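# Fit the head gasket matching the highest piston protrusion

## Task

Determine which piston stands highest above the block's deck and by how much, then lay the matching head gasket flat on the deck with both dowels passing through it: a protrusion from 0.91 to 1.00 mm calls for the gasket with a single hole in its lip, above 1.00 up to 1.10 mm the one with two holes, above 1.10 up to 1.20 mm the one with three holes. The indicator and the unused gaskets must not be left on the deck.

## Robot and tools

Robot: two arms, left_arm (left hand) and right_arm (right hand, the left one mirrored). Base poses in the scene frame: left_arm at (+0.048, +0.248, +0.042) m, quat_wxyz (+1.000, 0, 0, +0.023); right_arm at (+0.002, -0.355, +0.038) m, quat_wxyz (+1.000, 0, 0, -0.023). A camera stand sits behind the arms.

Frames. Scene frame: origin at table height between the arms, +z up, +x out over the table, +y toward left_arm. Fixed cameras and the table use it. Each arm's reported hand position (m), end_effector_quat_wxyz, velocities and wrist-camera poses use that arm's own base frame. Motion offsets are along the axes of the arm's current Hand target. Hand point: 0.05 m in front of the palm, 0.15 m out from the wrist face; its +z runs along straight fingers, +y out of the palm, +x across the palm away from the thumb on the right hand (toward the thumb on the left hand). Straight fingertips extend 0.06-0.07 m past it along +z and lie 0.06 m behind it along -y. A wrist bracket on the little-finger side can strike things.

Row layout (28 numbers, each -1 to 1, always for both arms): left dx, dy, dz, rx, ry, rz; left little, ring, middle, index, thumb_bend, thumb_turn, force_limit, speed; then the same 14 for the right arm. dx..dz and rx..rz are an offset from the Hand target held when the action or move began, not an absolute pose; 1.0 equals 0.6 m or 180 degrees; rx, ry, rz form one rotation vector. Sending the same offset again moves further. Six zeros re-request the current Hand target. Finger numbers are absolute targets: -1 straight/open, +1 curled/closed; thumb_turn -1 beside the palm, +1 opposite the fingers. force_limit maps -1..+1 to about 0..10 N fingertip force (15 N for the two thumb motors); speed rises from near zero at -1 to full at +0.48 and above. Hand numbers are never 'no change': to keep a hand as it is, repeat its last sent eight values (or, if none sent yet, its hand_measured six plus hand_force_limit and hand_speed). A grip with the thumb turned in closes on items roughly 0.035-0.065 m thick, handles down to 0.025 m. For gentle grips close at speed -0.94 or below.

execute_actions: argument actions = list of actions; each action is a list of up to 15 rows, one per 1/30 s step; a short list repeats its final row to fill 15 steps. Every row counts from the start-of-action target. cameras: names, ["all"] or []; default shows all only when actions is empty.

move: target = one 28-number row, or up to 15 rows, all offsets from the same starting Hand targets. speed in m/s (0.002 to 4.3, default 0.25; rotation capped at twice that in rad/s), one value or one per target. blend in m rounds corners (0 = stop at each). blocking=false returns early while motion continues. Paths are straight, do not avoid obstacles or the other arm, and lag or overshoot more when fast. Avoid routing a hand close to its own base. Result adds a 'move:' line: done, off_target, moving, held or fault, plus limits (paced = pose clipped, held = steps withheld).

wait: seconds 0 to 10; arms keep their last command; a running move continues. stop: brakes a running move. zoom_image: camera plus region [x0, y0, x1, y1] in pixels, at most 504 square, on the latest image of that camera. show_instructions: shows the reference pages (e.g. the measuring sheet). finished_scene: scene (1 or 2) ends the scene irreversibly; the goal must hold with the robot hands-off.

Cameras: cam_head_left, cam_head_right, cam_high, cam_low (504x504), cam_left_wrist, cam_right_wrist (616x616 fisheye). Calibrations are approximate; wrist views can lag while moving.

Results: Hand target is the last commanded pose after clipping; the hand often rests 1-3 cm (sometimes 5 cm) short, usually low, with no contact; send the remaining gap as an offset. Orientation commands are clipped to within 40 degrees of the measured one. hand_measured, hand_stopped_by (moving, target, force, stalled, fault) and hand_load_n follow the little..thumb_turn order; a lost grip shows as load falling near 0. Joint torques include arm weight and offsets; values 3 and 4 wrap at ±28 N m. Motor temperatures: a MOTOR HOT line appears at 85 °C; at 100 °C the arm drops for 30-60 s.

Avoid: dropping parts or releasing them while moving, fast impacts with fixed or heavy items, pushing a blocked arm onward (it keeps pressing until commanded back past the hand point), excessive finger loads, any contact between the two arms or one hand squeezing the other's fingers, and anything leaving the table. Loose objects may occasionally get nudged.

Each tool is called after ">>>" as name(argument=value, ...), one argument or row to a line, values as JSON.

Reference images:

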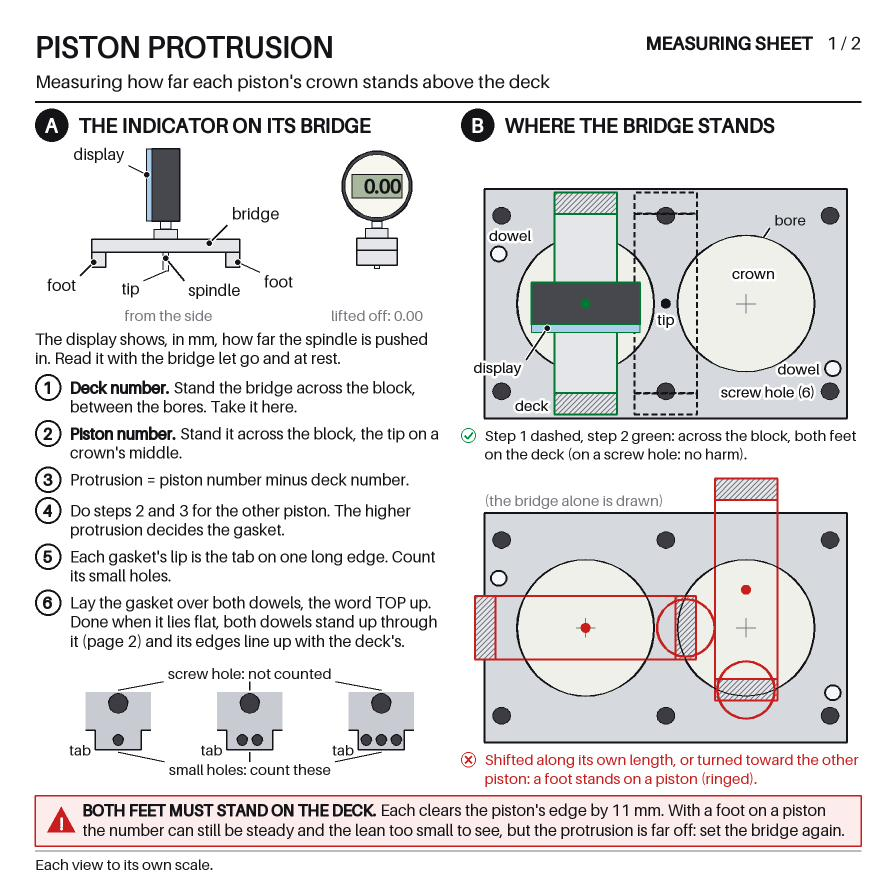

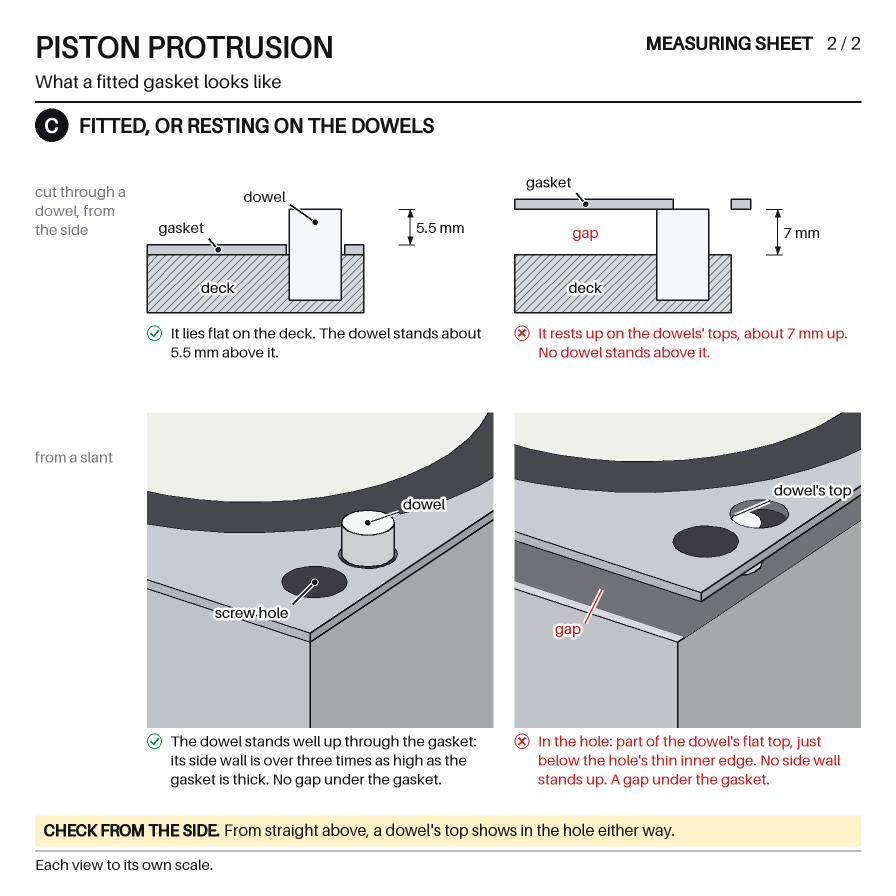

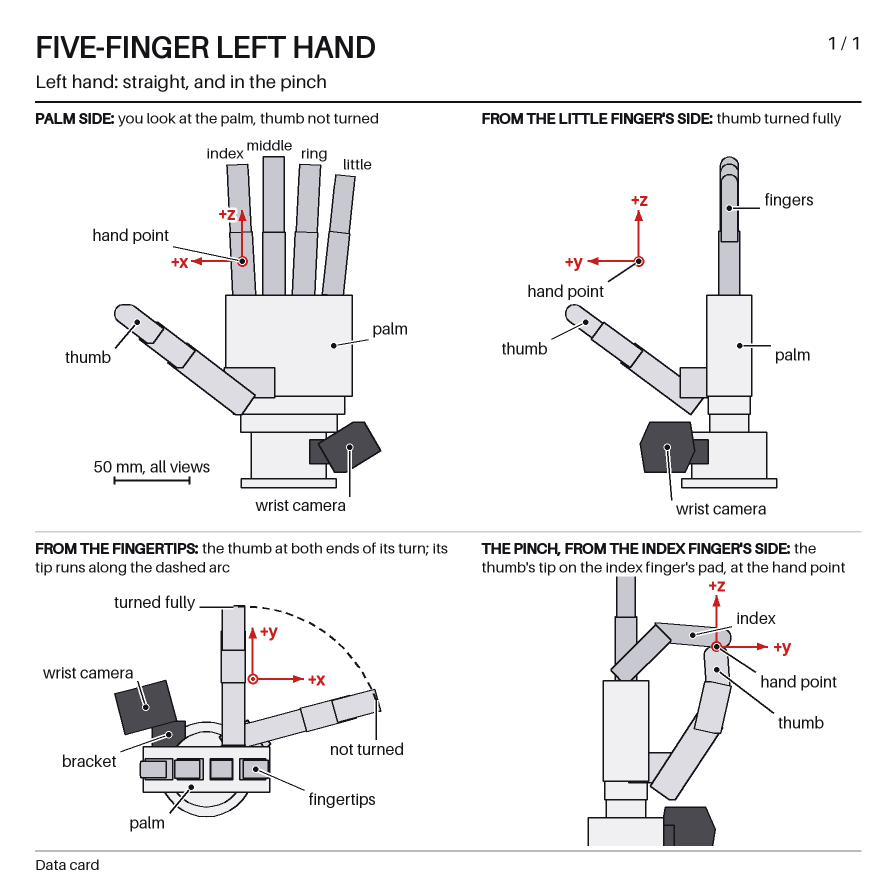

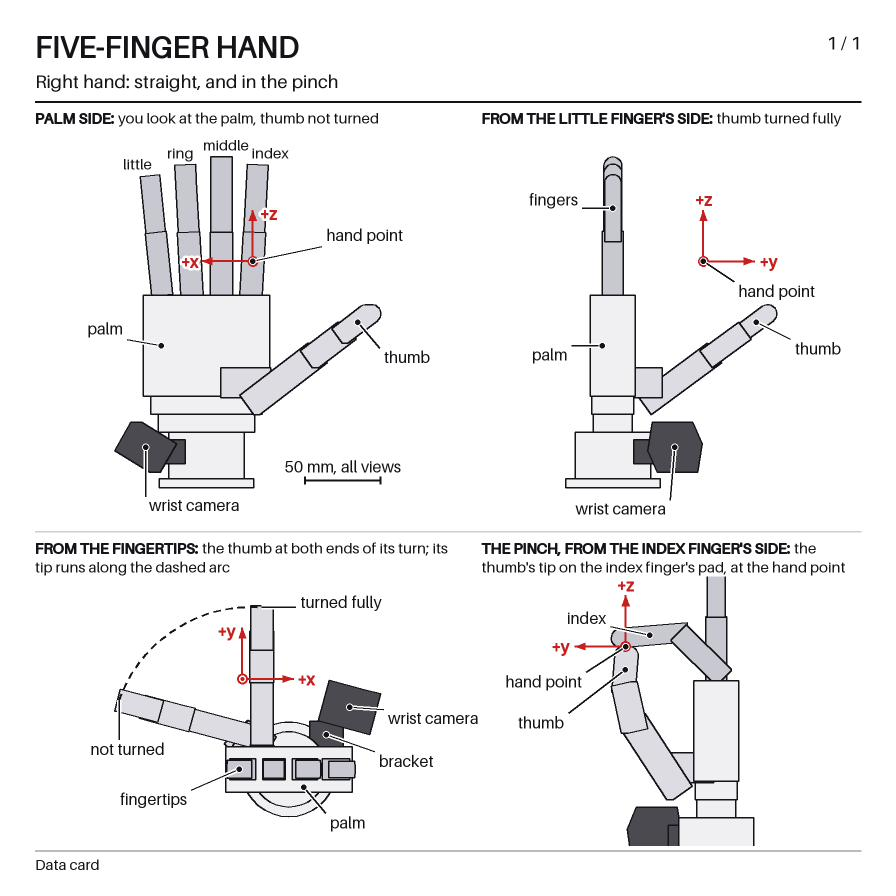

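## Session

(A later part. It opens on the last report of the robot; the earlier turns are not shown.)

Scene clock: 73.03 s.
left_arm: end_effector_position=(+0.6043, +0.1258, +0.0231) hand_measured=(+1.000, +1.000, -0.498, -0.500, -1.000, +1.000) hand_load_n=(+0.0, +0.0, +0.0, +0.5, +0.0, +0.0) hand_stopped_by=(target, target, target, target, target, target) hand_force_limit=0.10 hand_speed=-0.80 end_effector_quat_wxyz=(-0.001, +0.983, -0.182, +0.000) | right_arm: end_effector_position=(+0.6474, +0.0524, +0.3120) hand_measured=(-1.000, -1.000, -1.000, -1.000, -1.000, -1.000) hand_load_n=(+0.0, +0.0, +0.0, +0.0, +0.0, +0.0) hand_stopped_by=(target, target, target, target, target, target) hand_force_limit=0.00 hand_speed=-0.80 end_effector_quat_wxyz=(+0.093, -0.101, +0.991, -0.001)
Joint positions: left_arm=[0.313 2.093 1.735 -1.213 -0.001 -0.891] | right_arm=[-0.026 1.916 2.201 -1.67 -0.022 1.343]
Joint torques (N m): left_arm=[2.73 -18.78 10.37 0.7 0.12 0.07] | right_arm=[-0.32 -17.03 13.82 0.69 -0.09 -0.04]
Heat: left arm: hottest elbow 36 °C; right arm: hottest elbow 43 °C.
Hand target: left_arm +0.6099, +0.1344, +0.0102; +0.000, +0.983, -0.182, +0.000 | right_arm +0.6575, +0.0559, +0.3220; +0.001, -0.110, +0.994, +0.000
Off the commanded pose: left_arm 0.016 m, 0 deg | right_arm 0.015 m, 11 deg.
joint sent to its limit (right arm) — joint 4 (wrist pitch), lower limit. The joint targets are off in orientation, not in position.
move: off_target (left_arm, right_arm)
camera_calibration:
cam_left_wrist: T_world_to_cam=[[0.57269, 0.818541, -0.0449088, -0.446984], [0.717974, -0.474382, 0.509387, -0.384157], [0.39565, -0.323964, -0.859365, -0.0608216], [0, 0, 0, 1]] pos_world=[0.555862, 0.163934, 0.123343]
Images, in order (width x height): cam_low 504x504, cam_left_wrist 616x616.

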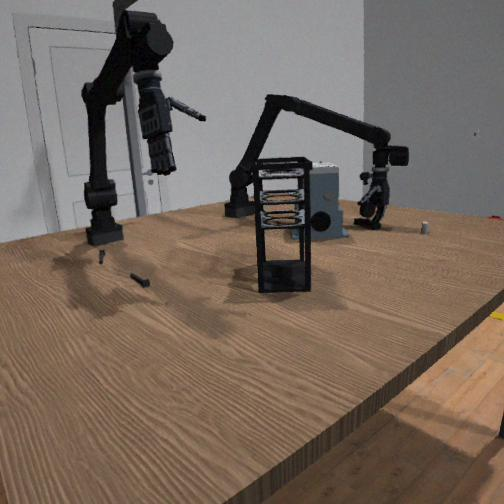

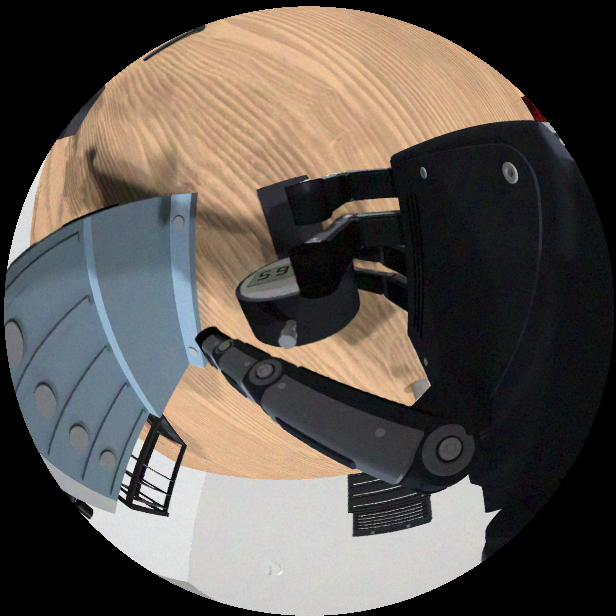

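>>> move(
  target=[
    [-0.001,-0.0795,0.0,0,0,0,1,1,-0.5,-0.5,-1,1,0.1,-0.5, 0,0,0,0,0,0,-1,-1,-1,-1,-1,-1,0,-0.8],
    [-0.001,-0.0795,-0.07,0,0,0,1,1,-0.3,-0.3,-1,-1,0.1,-0.2, 0,0,0,0,0,0,-1,-1,-1,-1,-1,-1,0,-0.8],
  ],
  speed=0.1,
  cameras=["cam_low","cam_left_wrist"],
)

>>> zoom_image(
  camera="cam_left_wrist",
  region=[200, 130, 450, 380],
)

>>> zoom_image(
  camera="cam_low",
  region=[350, 170, 410, 240],
)

Scene clock: 77.67 s.
left_arm: end_effector_position=(+0.6124, +0.1640, +0.0415) hand_measured=(+1.000, +1.000, -0.300, -0.300, -1.000, -1.000) hand_load_n=(+0.0, +0.0, +0.0, +0.0, +0.0, +0.0) hand_stopped_by=(target, target, target, target, target, target) hand_force_limit=0.10 hand_speed=-0.20 end_effector_quat_wxyz=(+0.009, +0.983, -0.182, -0.013) | right_arm: end_effector_position=(+0.6474, +0.0524, +0.3120) hand_measured=(-1.000, -1.000, -1.000, -1.000, -1.000, -1.000) hand_load_n=(+0.0, +0.0, +0.0, +0.0, +0.0, +0.0) hand_stopped_by=(target, target, target, target, target, target) hand_force_limit=0.00 hand_speed=-0.80 end_effector_quat_wxyz=(+0.093, -0.101, +0.991, -0.001)
Joint positions: left_arm=[0.366 2.157 1.893 -1.34 0.002 -0.838] | right_arm=[-0.026 1.916 2.201 -1.67 -0.022 1.343]
Joint torques (N m): left_arm=[2.9 -21.36 13.89 -0.34 -0.02 0.12] | right_arm=[-0.09 -17.26 13.91 0.73 -0.08 -0.04]
Heat: left arm: hottest elbow 36 °C; right arm: hottest elbow 44 °C.
Hand target: left_arm +0.6264, +0.1791, +0.0523; +0.000, +0.983, -0.181, +0.001 | right_arm +0.6575, +0.0559, +0.3220; +0.001, -0.110, +0.994, +0.000
Off the commanded pose: left_arm 0.023 m, 2 deg | right_arm 0.015 m, 11 deg.
joint sent to its limit (right arm) — joint 4 (wrist pitch), lower limit. The joint targets are off in orientation, not in position.
move: off_target (left_arm, right_arm); target 2's new numbers were sent with left_arm's hand 0.023 m and 2 deg from that target
camera_calibration:
cam_left_wrist: T_world_to_cam=[[0.570904, 0.81765, -0.0742833, -0.479545], [0.732947, -0.466804, 0.494857, -0.390993], [0.369944, -0.336961, -0.865794, -0.0176359], [0, 0, 0, 1]] pos_world=[0.566875, 0.20364, 0.142594]
Images, in order (width x height): cam_low 504x504, cam_left_wrist 616x616.

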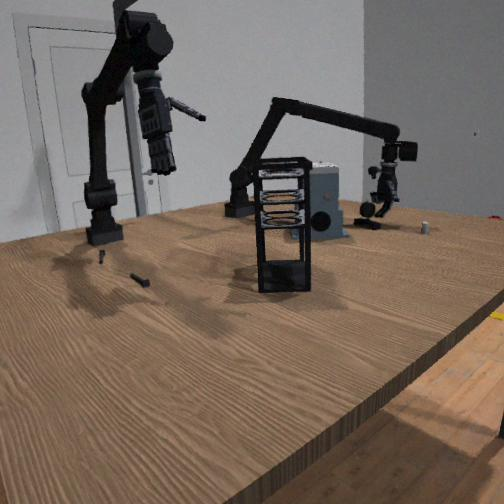

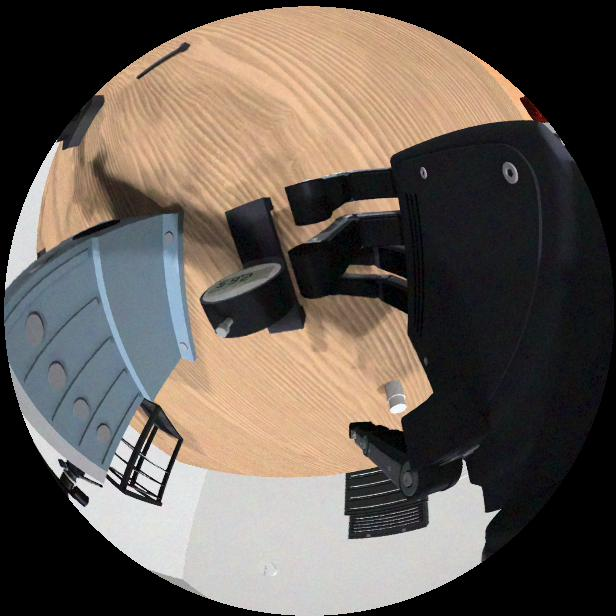

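Scaled by 2.016 from the camera's 616x616 image, which has a finer 880x880 frame.

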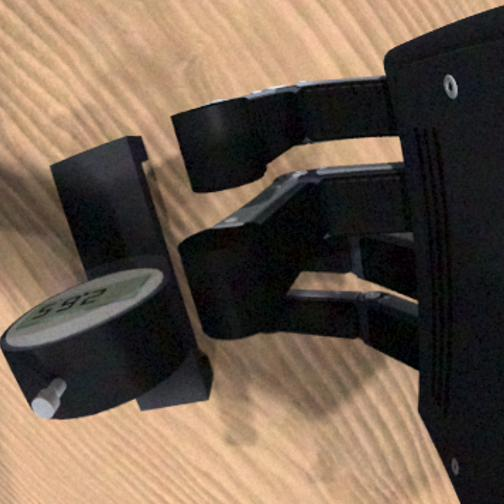

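Scaled by 7.200 from the camera's 504x504 image, which has a finer 720x720 frame.

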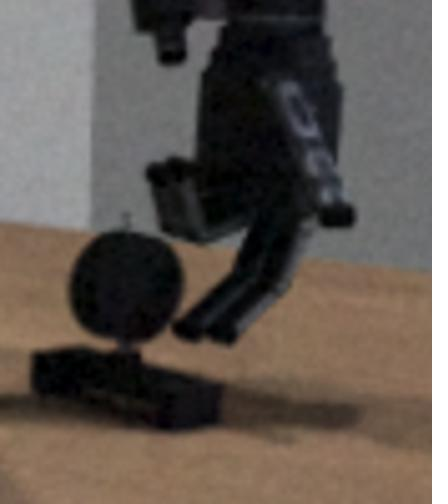

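>>> move(
  target=[
    [-0.0108,0.0952,0.0122,0,0,0,1,1,-0.3,-0.3,-1,-1,0.1,-0.2, 0,0,0,0,0,0,-1,-1,-1,-1,-1,-1,0,-0.8],
  ],
  speed=0.08,
  cameras=["cam_low","cam_left_wrist"],
)

>>> zoom_image(
  camera="cam_left_wrist",
  region=[200, 130, 450, 380],
)

>>> zoom_image(
  camera="cam_low",
  region=[350, 170, 410, 240],
)

Scene clock: 80.13 s.
left_arm: end_effector_position=(+0.5981, +0.1340, +0.0358) hand_measured=(+1.000, +1.000, -0.300, -0.300, -1.000, -1.000) hand_load_n=(+0.0, +0.0, +0.0, +0.0, -0.5, +0.0) hand_stopped_by=(target, target, target, target, target, target) hand_force_limit=0.10 hand_speed=-0.20 end_effector_quat_wxyz=(+0.005, +0.983, -0.183, -0.008) | right_arm: end_effector_position=(+0.6474, +0.0524, +0.3120) hand_measured=(-1.000, -1.000, -1.000, -1.000, -1.000, -1.000) hand_load_n=(+0.0, +0.0, +0.0, +0.0, +0.5, +0.0) hand_stopped_by=(target, target, target, target, target, target) hand_force_limit=0.00 hand_speed=-0.80 end_effector_quat_wxyz=(+0.093, -0.101, +0.991, -0.001)
Joint positions: left_arm=[0.329 2.087 1.76 -1.263 0 -0.873] | right_arm=[-0.026 1.916 2.201 -1.67 -0.022 1.343]
Joint torques (N m): left_arm=[1.2 -23.65 7.97 0.49 0.08 -0.11] | right_arm=[-0.38 -17.14 13.79 0.64 -0.06 -0.05]
Heat: left arm: hottest elbow 37 °C; right arm: hottest elbow 44 °C.
Hand target: left_arm +0.6000, +0.1281, +0.0451; +0.000, +0.983, -0.182, +0.001 | right_arm +0.6575, +0.0559, +0.3220; +0.001, -0.110, +0.994, +0.000
Off the commanded pose: left_arm 0.011 m, 1 deg | right_arm 0.015 m, 11 deg.
joint sent to its limit (right arm) — joint 4 (wrist pitch), lower limit. The joint targets are off in orientation, not in position.
move: off_target (left_arm, right_arm)
camera_calibration:
cam_left_wrist: T_world_to_cam=[[0.573208, 0.817078, -0.0617765, -0.44911], [0.726344, -0.471762, 0.499864, -0.387289], [0.379284, -0.331397, -0.863898, -0.0338379], [0, 0, 0, 1]] pos_world=[0.551573, 0.173036, 0.136615]
Images, in order (width x height): cam_low 504x504, cam_left_wrist 616x616.

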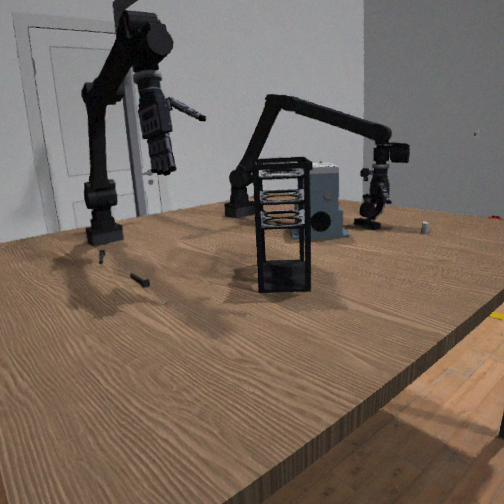

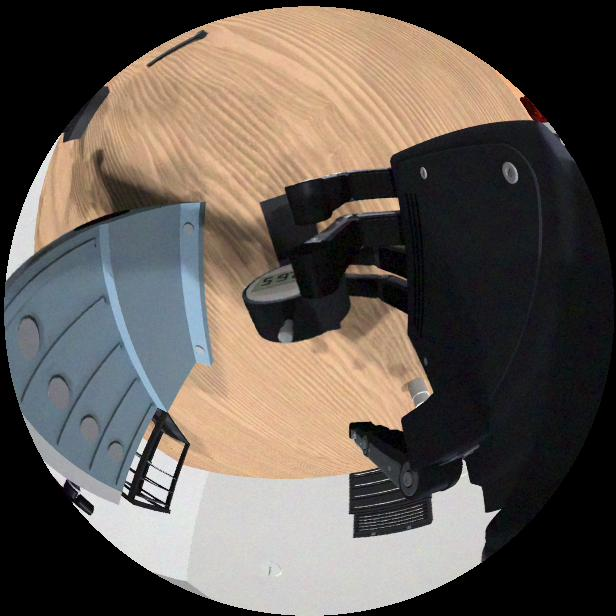

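Scaled by 2.016 from the camera's 616x616 image, which has a finer 880x880 frame.

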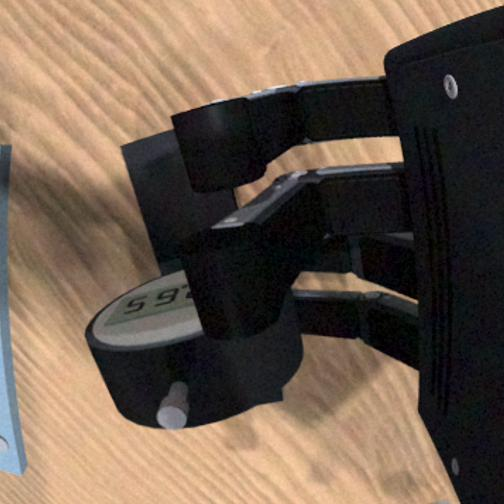

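Scaled by 7.200 from the camera's 504x504 image, which has a finer 720x720 frame.

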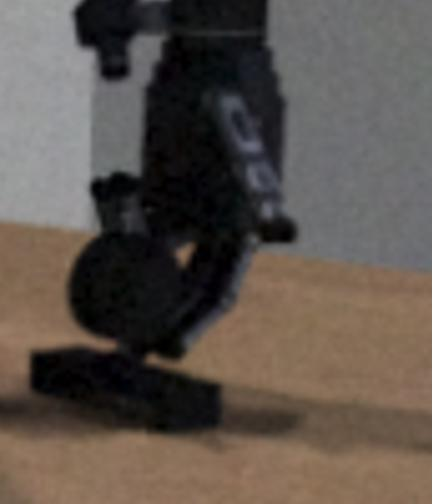

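>>> move(
  target=[
    [0.02,0.004,0.0,0,0,0,1,1,-0.3,-0.3,-1,-1,0.1,-0.2, 0,0,0,0,0,0,-1,-1,-1,-1,-1,-1,0,-0.8],
  ],
  speed=0.08,
  cameras=["cam_low","cam_left_wrist"],
)

>>> zoom_image(
  camera="cam_left_wrist",
  region=[200, 130, 450, 380],
)

Scene clock: 81.43 s.
left_arm: end_effector_position=(+0.6001, +0.1291, +0.0357) hand_measured=(+1.000, +1.000, -0.300, -0.300, -1.000, -1.000) hand_load_n=(+0.0, +0.0, +0.5, +0.0, +0.0, +0.0) hand_stopped_by=(target, target, target, target, target, target) hand_force_limit=0.10 hand_speed=-0.20 end_effector_quat_wxyz=(+0.004, +0.983, -0.181, -0.009) | right_arm: end_effector_position=(+0.6474, +0.0524, +0.3120) hand_measured=(-1.000, -1.000, -1.000, -1.000, -1.000, -1.000) hand_load_n=(+0.0, +0.0, +0.0, +0.0, +0.0, +0.0) hand_stopped_by=(target, target, target, target, target, target) hand_force_limit=0.00 hand_speed=-0.80 end_effector_quat_wxyz=(+0.093, -0.101, +0.991, -0.001)
Joint positions: left_arm=[0.32 2.087 1.76 -1.263 -0.001 -0.886] | right_arm=[-0.026 1.916 2.201 -1.67 -0.022 1.343]
Joint torques (N m): left_arm=[0.79 -22.59 10.63 -0.1 0.14 -0.11] | right_arm=[-0.21 -17.2 13.81 0.72 -0.06 -0.02]
Heat: left arm: hottest elbow 37 °C; right arm: hottest elbow 44 °C.
Hand target: left_arm +0.6104, +0.1217, +0.0451; +0.000, +0.983, -0.181, +0.001 | right_arm +0.6575, +0.0559, +0.3220; +0.001, -0.110, +0.994, +0.000
Off the commanded pose: left_arm 0.016 m, 1 deg | right_arm 0.015 m, 11 deg.
joint sent to its limit (right arm) — joint 4 (wrist pitch), lower limit. The joint targets are off in orientation, not in position.
move: off_target (left_arm, right_arm)
camera_calibration:
cam_left_wrist: T_world_to_cam=[[0.569502, 0.819728, -0.0609387, -0.444319], [0.728686, -0.469162, 0.498903, -0.392692], [0.380375, -0.328531, -0.864513, -0.0372725], [0, 0, 0, 1]] pos_world=[0.553367, 0.167739, 0.136616]
Images, in order (width x height): cam_low 504x504, cam_left_wrist 616x616.

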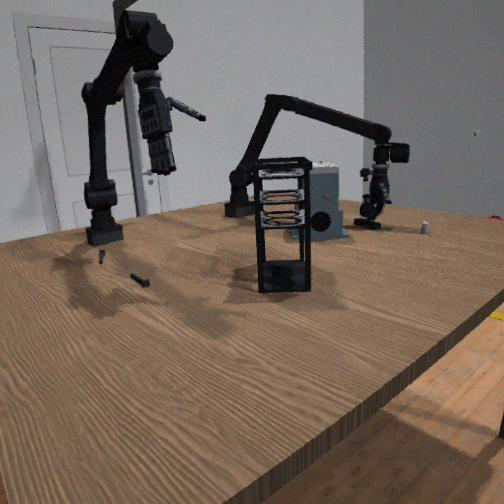

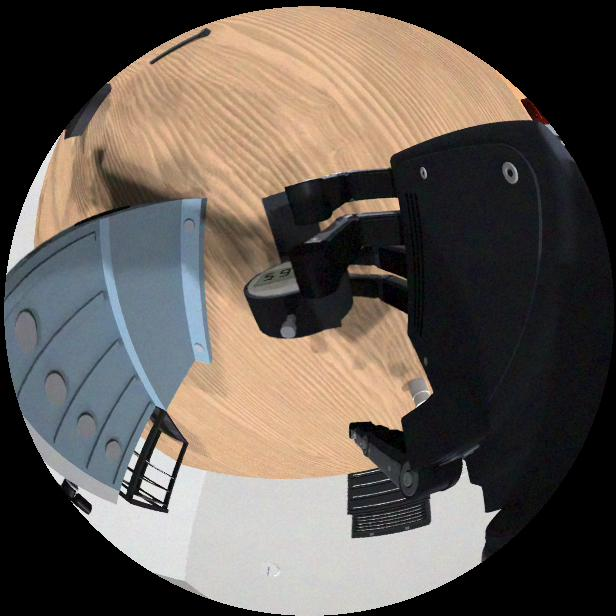

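Scaled by 2.016 from the camera's 616x616 image, which has a finer 880x880 frame.

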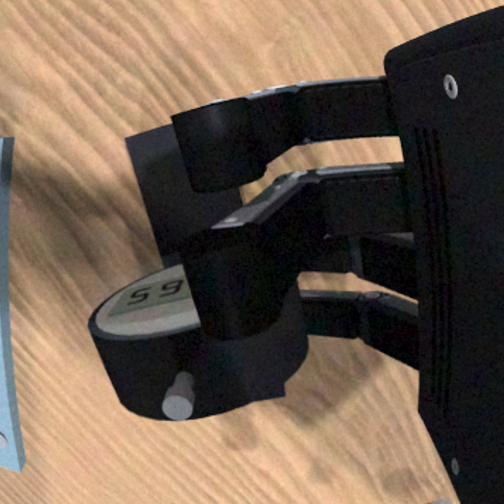

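>>> move(
  target=[
    [0.015,-0.004,0.0,0,0,0,1,1,-0.3,-0.3,-1,-1,0.1,-0.2, 0,0,0,0,0,0,-1,-1,-1,-1,-1,-1,0,-0.8],
  ],
  speed=0.08,
  cameras=["cam_left_wrist"],
)

>>> zoom_image(
  camera="cam_left_wrist",
  region=[200, 130, 450, 380],
)

Scene clock: 82.53 s.
left_arm: end_effector_position=(+0.5994, +0.1286, +0.0357) hand_measured=(+1.000, +1.000, -0.300, -0.300, -1.000, -1.000) hand_load_n=(+0.0, +0.0, +1.0, +0.0, +0.0, +0.0) hand_stopped_by=(target, target, target, target, target, target) hand_force_limit=0.10 hand_speed=-0.20 end_effector_quat_wxyz=(+0.005, +0.984, -0.177, -0.011) | right_arm: end_effector_position=(+0.6474, +0.0524, +0.3120) hand_measured=(-1.000, -1.000, -1.000, -1.000, -1.000, -1.000) hand_load_n=(+0.0, +0.0, +0.0, +0.0, +0.0, +0.0) hand_stopped_by=(target, target, target, target, target, target) hand_force_limit=0.00 hand_speed=-0.80 end_effector_quat_wxyz=(+0.093, -0.101, +0.991, -0.001)
Joint positions: left_arm=[0.32 2.087 1.76 -1.268 -0.002 -0.895] | right_arm=[-0.026 1.916 2.201 -1.67 -0.022 1.343]
Joint torques (N m): left_arm=[0.38 -20.13 13.48 -0.46 0.17 -0.11] | right_arm=[-0.15 -17.26 13.87 0.76 -0.08 -0.03]
Heat: left arm: hottest elbow 37 °C; right arm: hottest elbow 44 °C.
Hand target: left_arm +0.6196, +0.1208, +0.0451; +0.000, +0.983, -0.181, +0.001 | right_arm +0.6575, +0.0559, +0.3220; +0.001, -0.110, +0.994, +0.000
Off the commanded pose: left_arm 0.024 m, 2 deg | right_arm 0.015 m, 11 deg.
joint sent to its limit (right arm) — joint 4 (wrist pitch), lower limit. The joint targets are off in orientation, not in position.
move: off_target (left_arm, right_arm)
camera_calibration:
cam_left_wrist: T_world_to_cam=[[0.562557, 0.824251, -0.0643383, -0.439819], [0.734919, -0.462903, 0.495595, -0.396828], [0.378713, -0.326084, -0.866167, -0.0364345], [0, 0, 0, 1]] pos_world=[0.552858, 0.166947, 0.136811]
Images, in order (width x height): cam_left_wrist 616x616.

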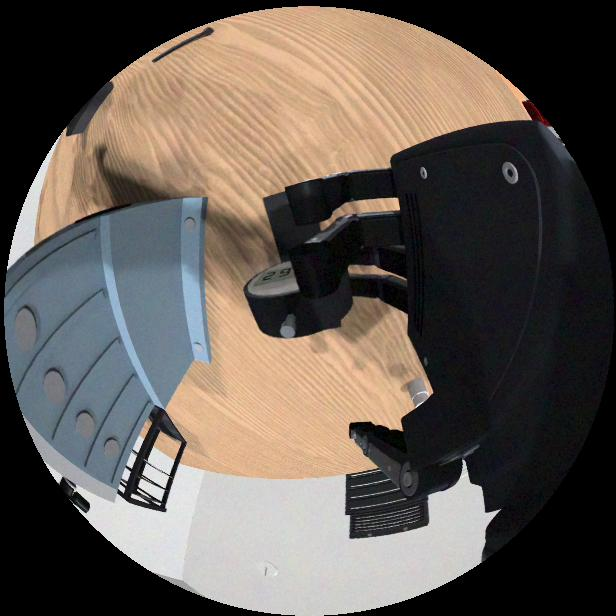

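Scaled by 2.016 from the camera's 616x616 image, which has a finer 880x880 frame.

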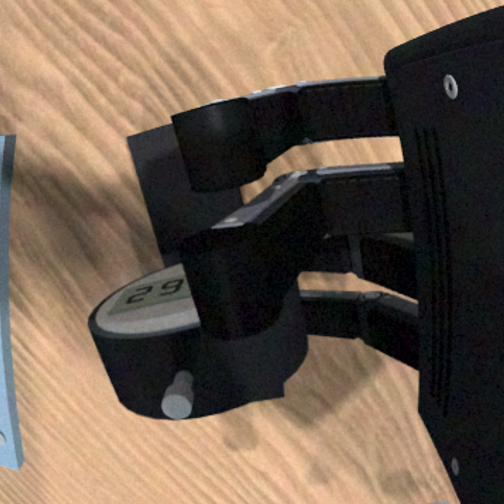

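>>> move(
  target=[
    [0.0,0.0,0.0,0,0,0,1,1,-0.3,-0.3,-1,1,0.1,0.0, 0,0,0,0,0,0,-1,-1,-1,-1,-1,-1,0,-0.8],
    [0.0,0.0,0.0,0,0,0,1,1,-0.3,-0.3,0.3,1,-0.4,-0.85, 0,0,0,0,0,0,-1,-1,-1,-1,-1,-1,0,-0.8],
  ],
  speed=0.08,
  cameras=["cam_left_wrist","cam_low"],
)

>>> zoom_image(
  camera="cam_left_wrist",
  region=[200, 130, 450, 380],
)

>>> zoom_image(
  camera="cam_low",
  region=[350, 170, 410, 240],
)

Scene clock: 86.80 s.
left_arm: end_effector_position=(+0.6000, +0.1283, +0.0378) hand_measured=(+1.000, +1.000, -0.300, -0.300, -0.560, +1.000) hand_load_n=(+0.0, +0.0, +3.5, +0.0, +4.5, +0.0) hand_stopped_by=(target, target, target, target, force, target) hand_force_limit=-0.40 hand_speed=-0.85 end_effector_quat_wxyz=(+0.005, +0.984, -0.176, -0.012) | right_arm: end_effector_position=(+0.6474, +0.0524, +0.3120) hand_measured=(-1.000, -1.000, -1.000, -1.000, -1.000, -1.000) hand_load_n=(+0.0, +0.0, +0.0, +0.0, +0.0, +0.0) hand_stopped_by=(target, target, target, target, target, target) hand_force_limit=0.00 hand_speed=-0.80 end_effector_quat_wxyz=(+0.093, -0.101, +0.991, -0.001)
Joint positions: left_arm=[0.319 2.087 1.766 -1.275 -0.003 -0.897] | right_arm=[-0.026 1.916 2.201 -1.67 -0.022 1.343]
Joint torques (N m): left_arm=[0.44 -20.07 13.08 -0.24 0.22 -0.09] | right_arm=[-0.21 -17.14 13.81 0.7 -0.07 -0.03]
Heat: left arm: hottest elbow 37 °C; right arm: hottest elbow 45 °C.
Hand target: left_arm +0.6195, +0.1206, +0.0450; +0.000, +0.983, -0.182, +0.001 | right_arm +0.6575, +0.0559, +0.3220; +0.001, -0.110, +0.994, +0.000
Off the commanded pose: left_arm 0.022 m, 2 deg | right_arm 0.015 m, 11 deg.
joint sent to its limit (right arm) — joint 4 (wrist pitch), lower limit. The joint targets are off in orientation, not in position.
move: off_target (left_arm, right_arm); target 2's new numbers were sent with left_arm's hand 0.024 m and 2 deg from that target
camera_calibration:
cam_left_wrist: T_world_to_cam=[[0.561321, 0.82508, -0.0645213, -0.439149], [0.736279, -0.462263, 0.494173, -0.399348], [0.377906, -0.324895, -0.866966, -0.0347214], [0, 0, 0, 1]] pos_world=[0.553657, 0.166448, 0.13891]
Images, in order (width x height): cam_low 504x504, cam_left_wrist 616x616.

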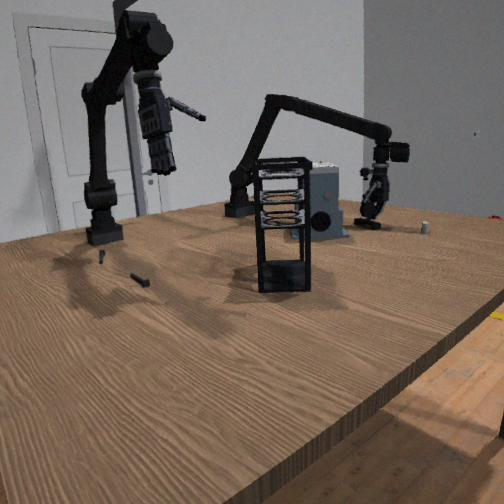

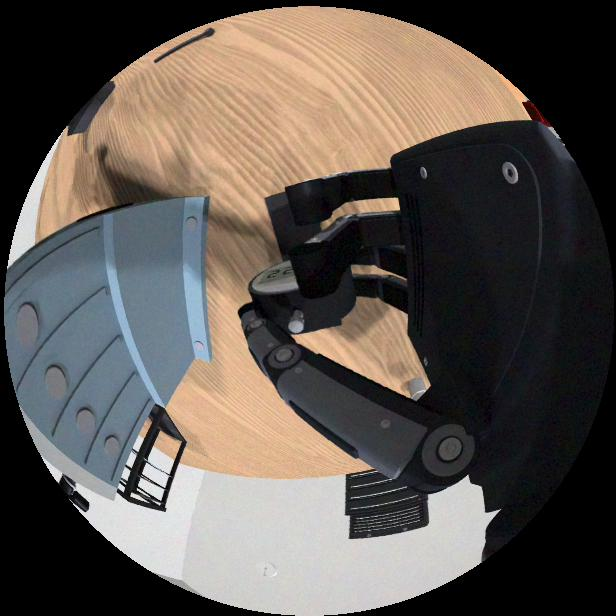

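Scaled by 2.016 from the camera's 616x616 image, which has a finer 880x880 frame.

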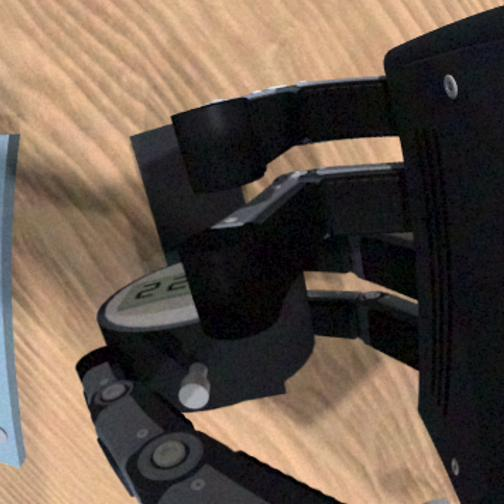

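Scaled by 7.200 from the camera's 504x504 image, which has a finer 720x720 frame.

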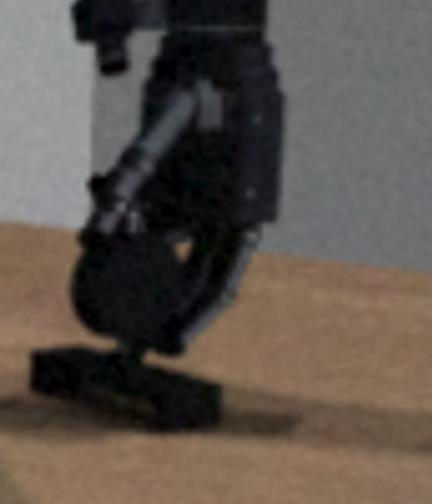

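>>> move(
  target=[
    [0.0,0.0,0.0,0,0,0,1,1,-0.3,0.2,0.3,1,-0.4,-0.85, 0,0,0,0,0,0,-1,-1,-1,-1,-1,-1,0,-0.8],
  ],
  speed=0.08,
  cameras=["cam_left_wrist","cam_low"],
)

>>> zoom_image(
  camera="cam_left_wrist",
  region=[200, 130, 450, 380],
)

>>> zoom_image(
  camera="cam_low",
  region=[350, 170, 410, 240],
)

Scene clock: 87.57 s.
left_arm: end_effector_position=(+0.6000, +0.1283, +0.0378) hand_measured=(+1.000, +1.000, -0.300, -0.290, -0.560, +1.000) hand_load_n=(+0.0, +0.0, +2.5, +3.0, +5.5, +0.5) hand_stopped_by=(target, target, target, force, force, target) hand_force_limit=-0.40 hand_speed=-0.85 end_effector_quat_wxyz=(+0.005, +0.984, -0.176, -0.012) | right_arm: end_effector_position=(+0.6474, +0.0524, +0.3120) hand_measured=(-1.000, -1.000, -1.000, -1.000, -1.000, -1.000) hand_load_n=(+0.0, +0.0, +0.0, +0.0, +0.0, +0.0) hand_stopped_by=(target, target, target, target, target, target) hand_force_limit=0.00 hand_speed=-0.80 end_effector_quat_wxyz=(+0.093, -0.101, +0.991, -0.001)
Joint positions: left_arm=[0.319 2.087 1.766 -1.275 -0.003 -0.897] | right_arm=[-0.026 1.916 2.201 -1.67 -0.022 1.343]
Joint torques (N m): left_arm=[0.44 -20.01 13.07 -0.23 0.22 -0.09] | right_arm=[-0.03 -17.2 13.87 0.7 -0.09 -0.03]
Heat: left arm: hottest elbow 38 °C; right arm: hottest elbow 45 °C.
Hand target: left_arm +0.6195, +0.1206, +0.0450; +0.000, +0.983, -0.182, +0.001 | right_arm +0.6575, +0.0559, +0.3220; +0.001, -0.110, +0.994, +0.000
Off the commanded pose: left_arm 0.022 m, 2 deg | right_arm 0.015 m, 11 deg.
joint sent to its limit (right arm) — joint 4 (wrist pitch), lower limit. The joint targets are off in orientation, not in position.
move: off_target (left_arm, right_arm)
camera_calibration:
cam_left_wrist: T_world_to_cam=[[0.561321, 0.82508, -0.0645213, -0.439149], [0.736279, -0.462263, 0.494173, -0.399348], [0.377906, -0.324895, -0.866966, -0.0347214], [0, 0, 0, 1]] pos_world=[0.553657, 0.166448, 0.13891]
Images, in order (width x height): cam_low 504x504, cam_left_wrist 616x616.

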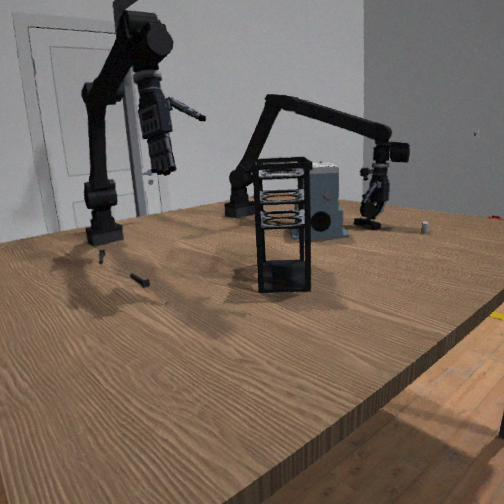

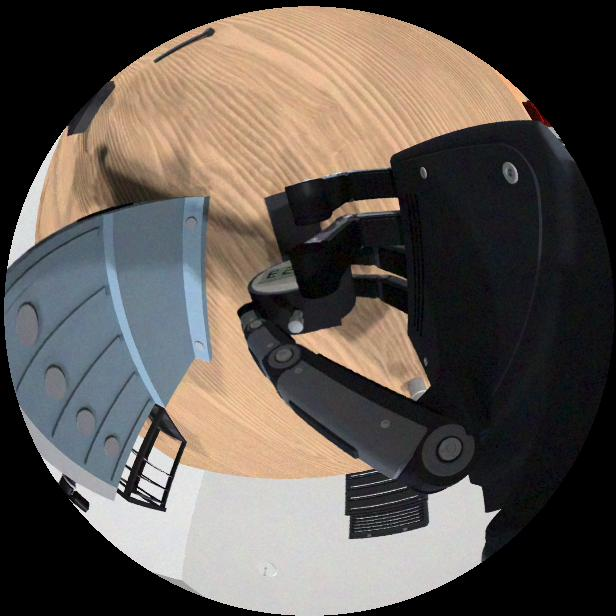

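Scaled by 2.016 from the camera's 616x616 image, which has a finer 880x880 frame.

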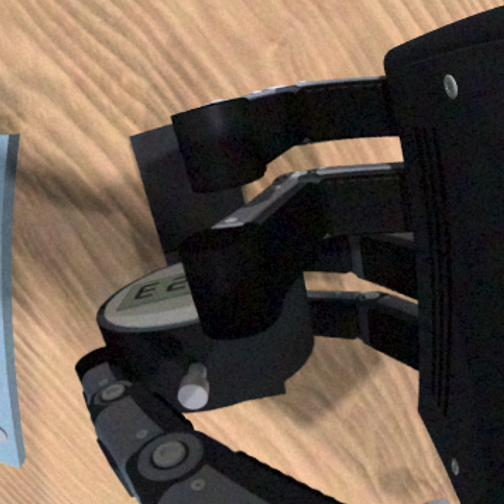

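Scaled by 7.200 from the camera's 504x504 image, which has a finer 720x720 frame.

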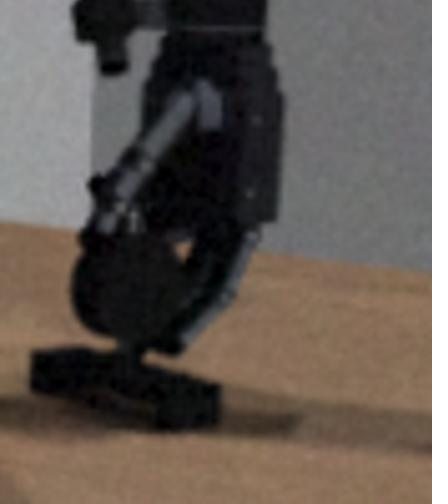

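>>> move(
  target=[
    [0.0,0.0,0.0,0,0,0,1,1,-0.3,0.2,0.4,1,0.0,-0.85, 0,0,0,0,0,0,-1,-1,-1,-1,-1,-1,0,-0.8],
  ],
  speed=0.08,
)

Scene clock: 88.37 s.
left_arm: end_effector_position=(+0.6000, +0.1283, +0.0378) hand_measured=(+1.000, +1.000, -0.300, -0.290, -0.550, +1.000) hand_load_n=(+0.0, +0.0, +3.0, +4.0, +8.5, +0.5) hand_stopped_by=(target, target, target, force, force, target) hand_force_limit=0.00 hand_speed=-0.85 end_effector_quat_wxyz=(+0.005, +0.984, -0.176, -0.012) | right_arm: end_effector_position=(+0.6474, +0.0524, +0.3120) hand_measured=(-1.000, -1.000, -1.000, -1.000, -1.000, -1.000) hand_load_n=(+0.0, +0.0, +0.0, +0.0, +0.0, +0.0) hand_stopped_by=(target, target, target, target, target, target) hand_force_limit=0.00 hand_speed=-0.80 end_effector_quat_wxyz=(+0.093, -0.101, +0.991, -0.001)
Joint positions: left_arm=[0.319 2.087 1.766 -1.275 -0.003 -0.897] | right_arm=[-0.026 1.916 2.201 -1.67 -0.022 1.343]
Joint torques (N m): left_arm=[0.38 -20.07 13.07 -0.24 0.22 -0.09] | right_arm=[-0.32 -17.03 13.78 0.66 -0.09 -0.04]
Heat: left arm: hottest elbow 38 °C; right arm: hottest elbow 45 °C.
Hand target: left_arm +0.6195, +0.1206, +0.0450; +0.000, +0.983, -0.182, +0.001 | right_arm +0.6575, +0.0559, +0.3220; +0.001, -0.110, +0.994, +0.000
Off the commanded pose: left_arm 0.022 m, 2 deg | right_arm 0.015 m, 11 deg.
joint sent to its limit (right arm) — joint 4 (wrist pitch), lower limit. The joint targets are off in orientation, not in position.
move: off_target (left_arm, right_arm)

>>> move(
  target=[
    [0.0,0.0,-0.18,0,0,0,1,1,-0.3,0.2,0.4,1,0.0,-0.85, 0,0,0,0,0,0,-1,-1,-1,-1,-1,-1,0,-0.8],
  ],
  speed=0.1,
  cameras=["cam_head_left","cam_left_wrist","cam_low","cam_high"],
)

>>> zoom_image(
  camera="cam_left_wrist",
  region=[200, 130, 450, 380],
)

>>> zoom_image(
  camera="cam_low",
  region=[340, 140, 430, 240],
)

Scene clock: 90.47 s.
left_arm: end_effector_position=(+0.5954, +0.1217, +0.1042) hand_measured=(+1.000, +1.000, -0.300, -0.290, -0.550, +1.000) hand_load_n=(+0.0, +0.0, +4.0, +5.0, +7.5, +0.5) hand_stopped_by=(target, target, target, force, force, target) hand_force_limit=0.00 hand_speed=-0.85 end_effector_quat_wxyz=(+0.022, +0.982, -0.180, -0.043) | right_arm: end_effector_position=(+0.6474, +0.0524, +0.3120) hand_measured=(-1.000, -1.000, -1.000, -1.000, -1.000, -1.000) hand_load_n=(+0.0, +0.0, +0.0, +0.0, +0.0, +0.0) hand_stopped_by=(target, target, target, target, target, target) hand_force_limit=0.00 hand_speed=-0.80 end_effector_quat_wxyz=(+0.093, -0.101, +0.991, -0.001)
Joint positions: left_arm=[0.311 2.081 1.929 -1.516 -0.003 -0.897] | right_arm=[-0.026 1.916 2.201 -1.67 -0.022 1.343]
Joint torques (N m): left_arm=[1.08 -25.29 15.31 -0.7 0.25 -0.08] | right_arm=[0.09 -17.14 13.83 0.73 -0.09 -0.04]
Heat: left arm: hottest elbow 38 °C; right arm: hottest elbow 45 °C.
Hand target: left_arm +0.6195, +0.1206, +0.1528; +0.000, +0.983, -0.182, +0.001 | right_arm +0.6575, +0.0559, +0.3220; +0.001, -0.110, +0.994, +0.000
Off the commanded pose: left_arm 0.054 m, 6 deg | right_arm 0.015 m, 11 deg.
joint sent to its limit (right arm) — joint 4 (wrist pitch), lower limit. The joint targets are off in orientation, not in position.
move: off_target (left_arm, right_arm)
camera_calibration:
cam_left_wrist: T_world_to_cam=[[0.561511, 0.818531, -0.12129, -0.420165], [0.765072, -0.457721, 0.452942, -0.445239], [0.31523, -0.347127, -0.883251, 0.0643168], [0, 0, 0, 1]] pos_world=[0.556292, 0.162449, 0.207513]
Images, in order (width x height): cam_head_left 504x504, cam_high 504x504, cam_low 504x504, cam_left_wrist 616x616.

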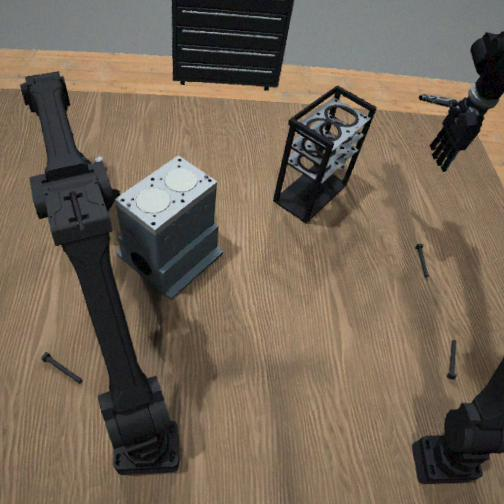

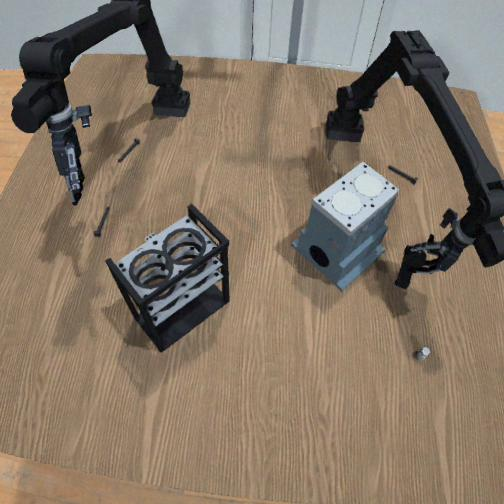

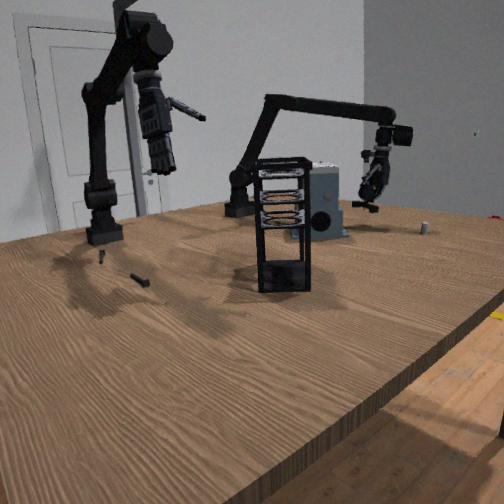

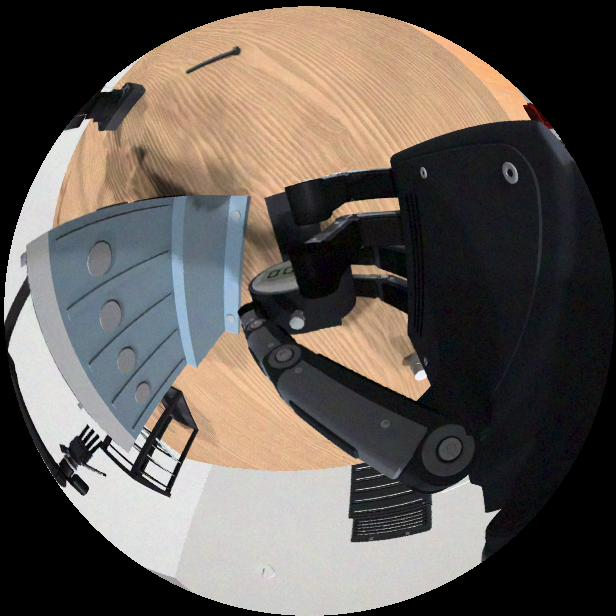

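Scaled by 2.016 from the camera's 616x616 image, which has a finer 880x880 frame.

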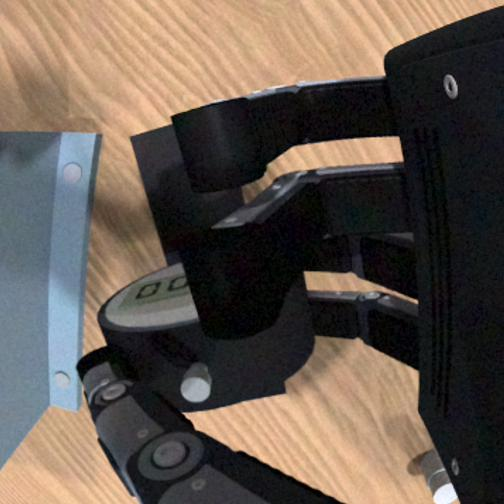

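Scaled by 5.040 from the camera's 504x504 image, which has a finer 720x720 frame.

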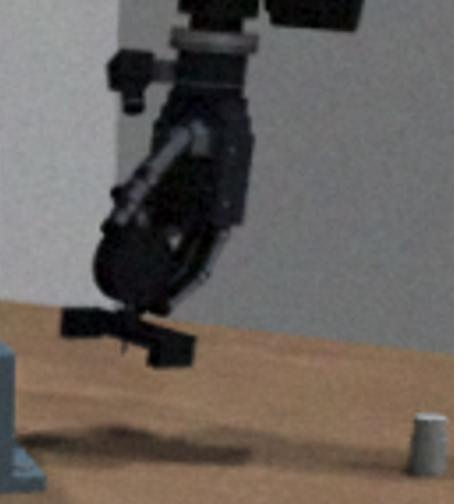

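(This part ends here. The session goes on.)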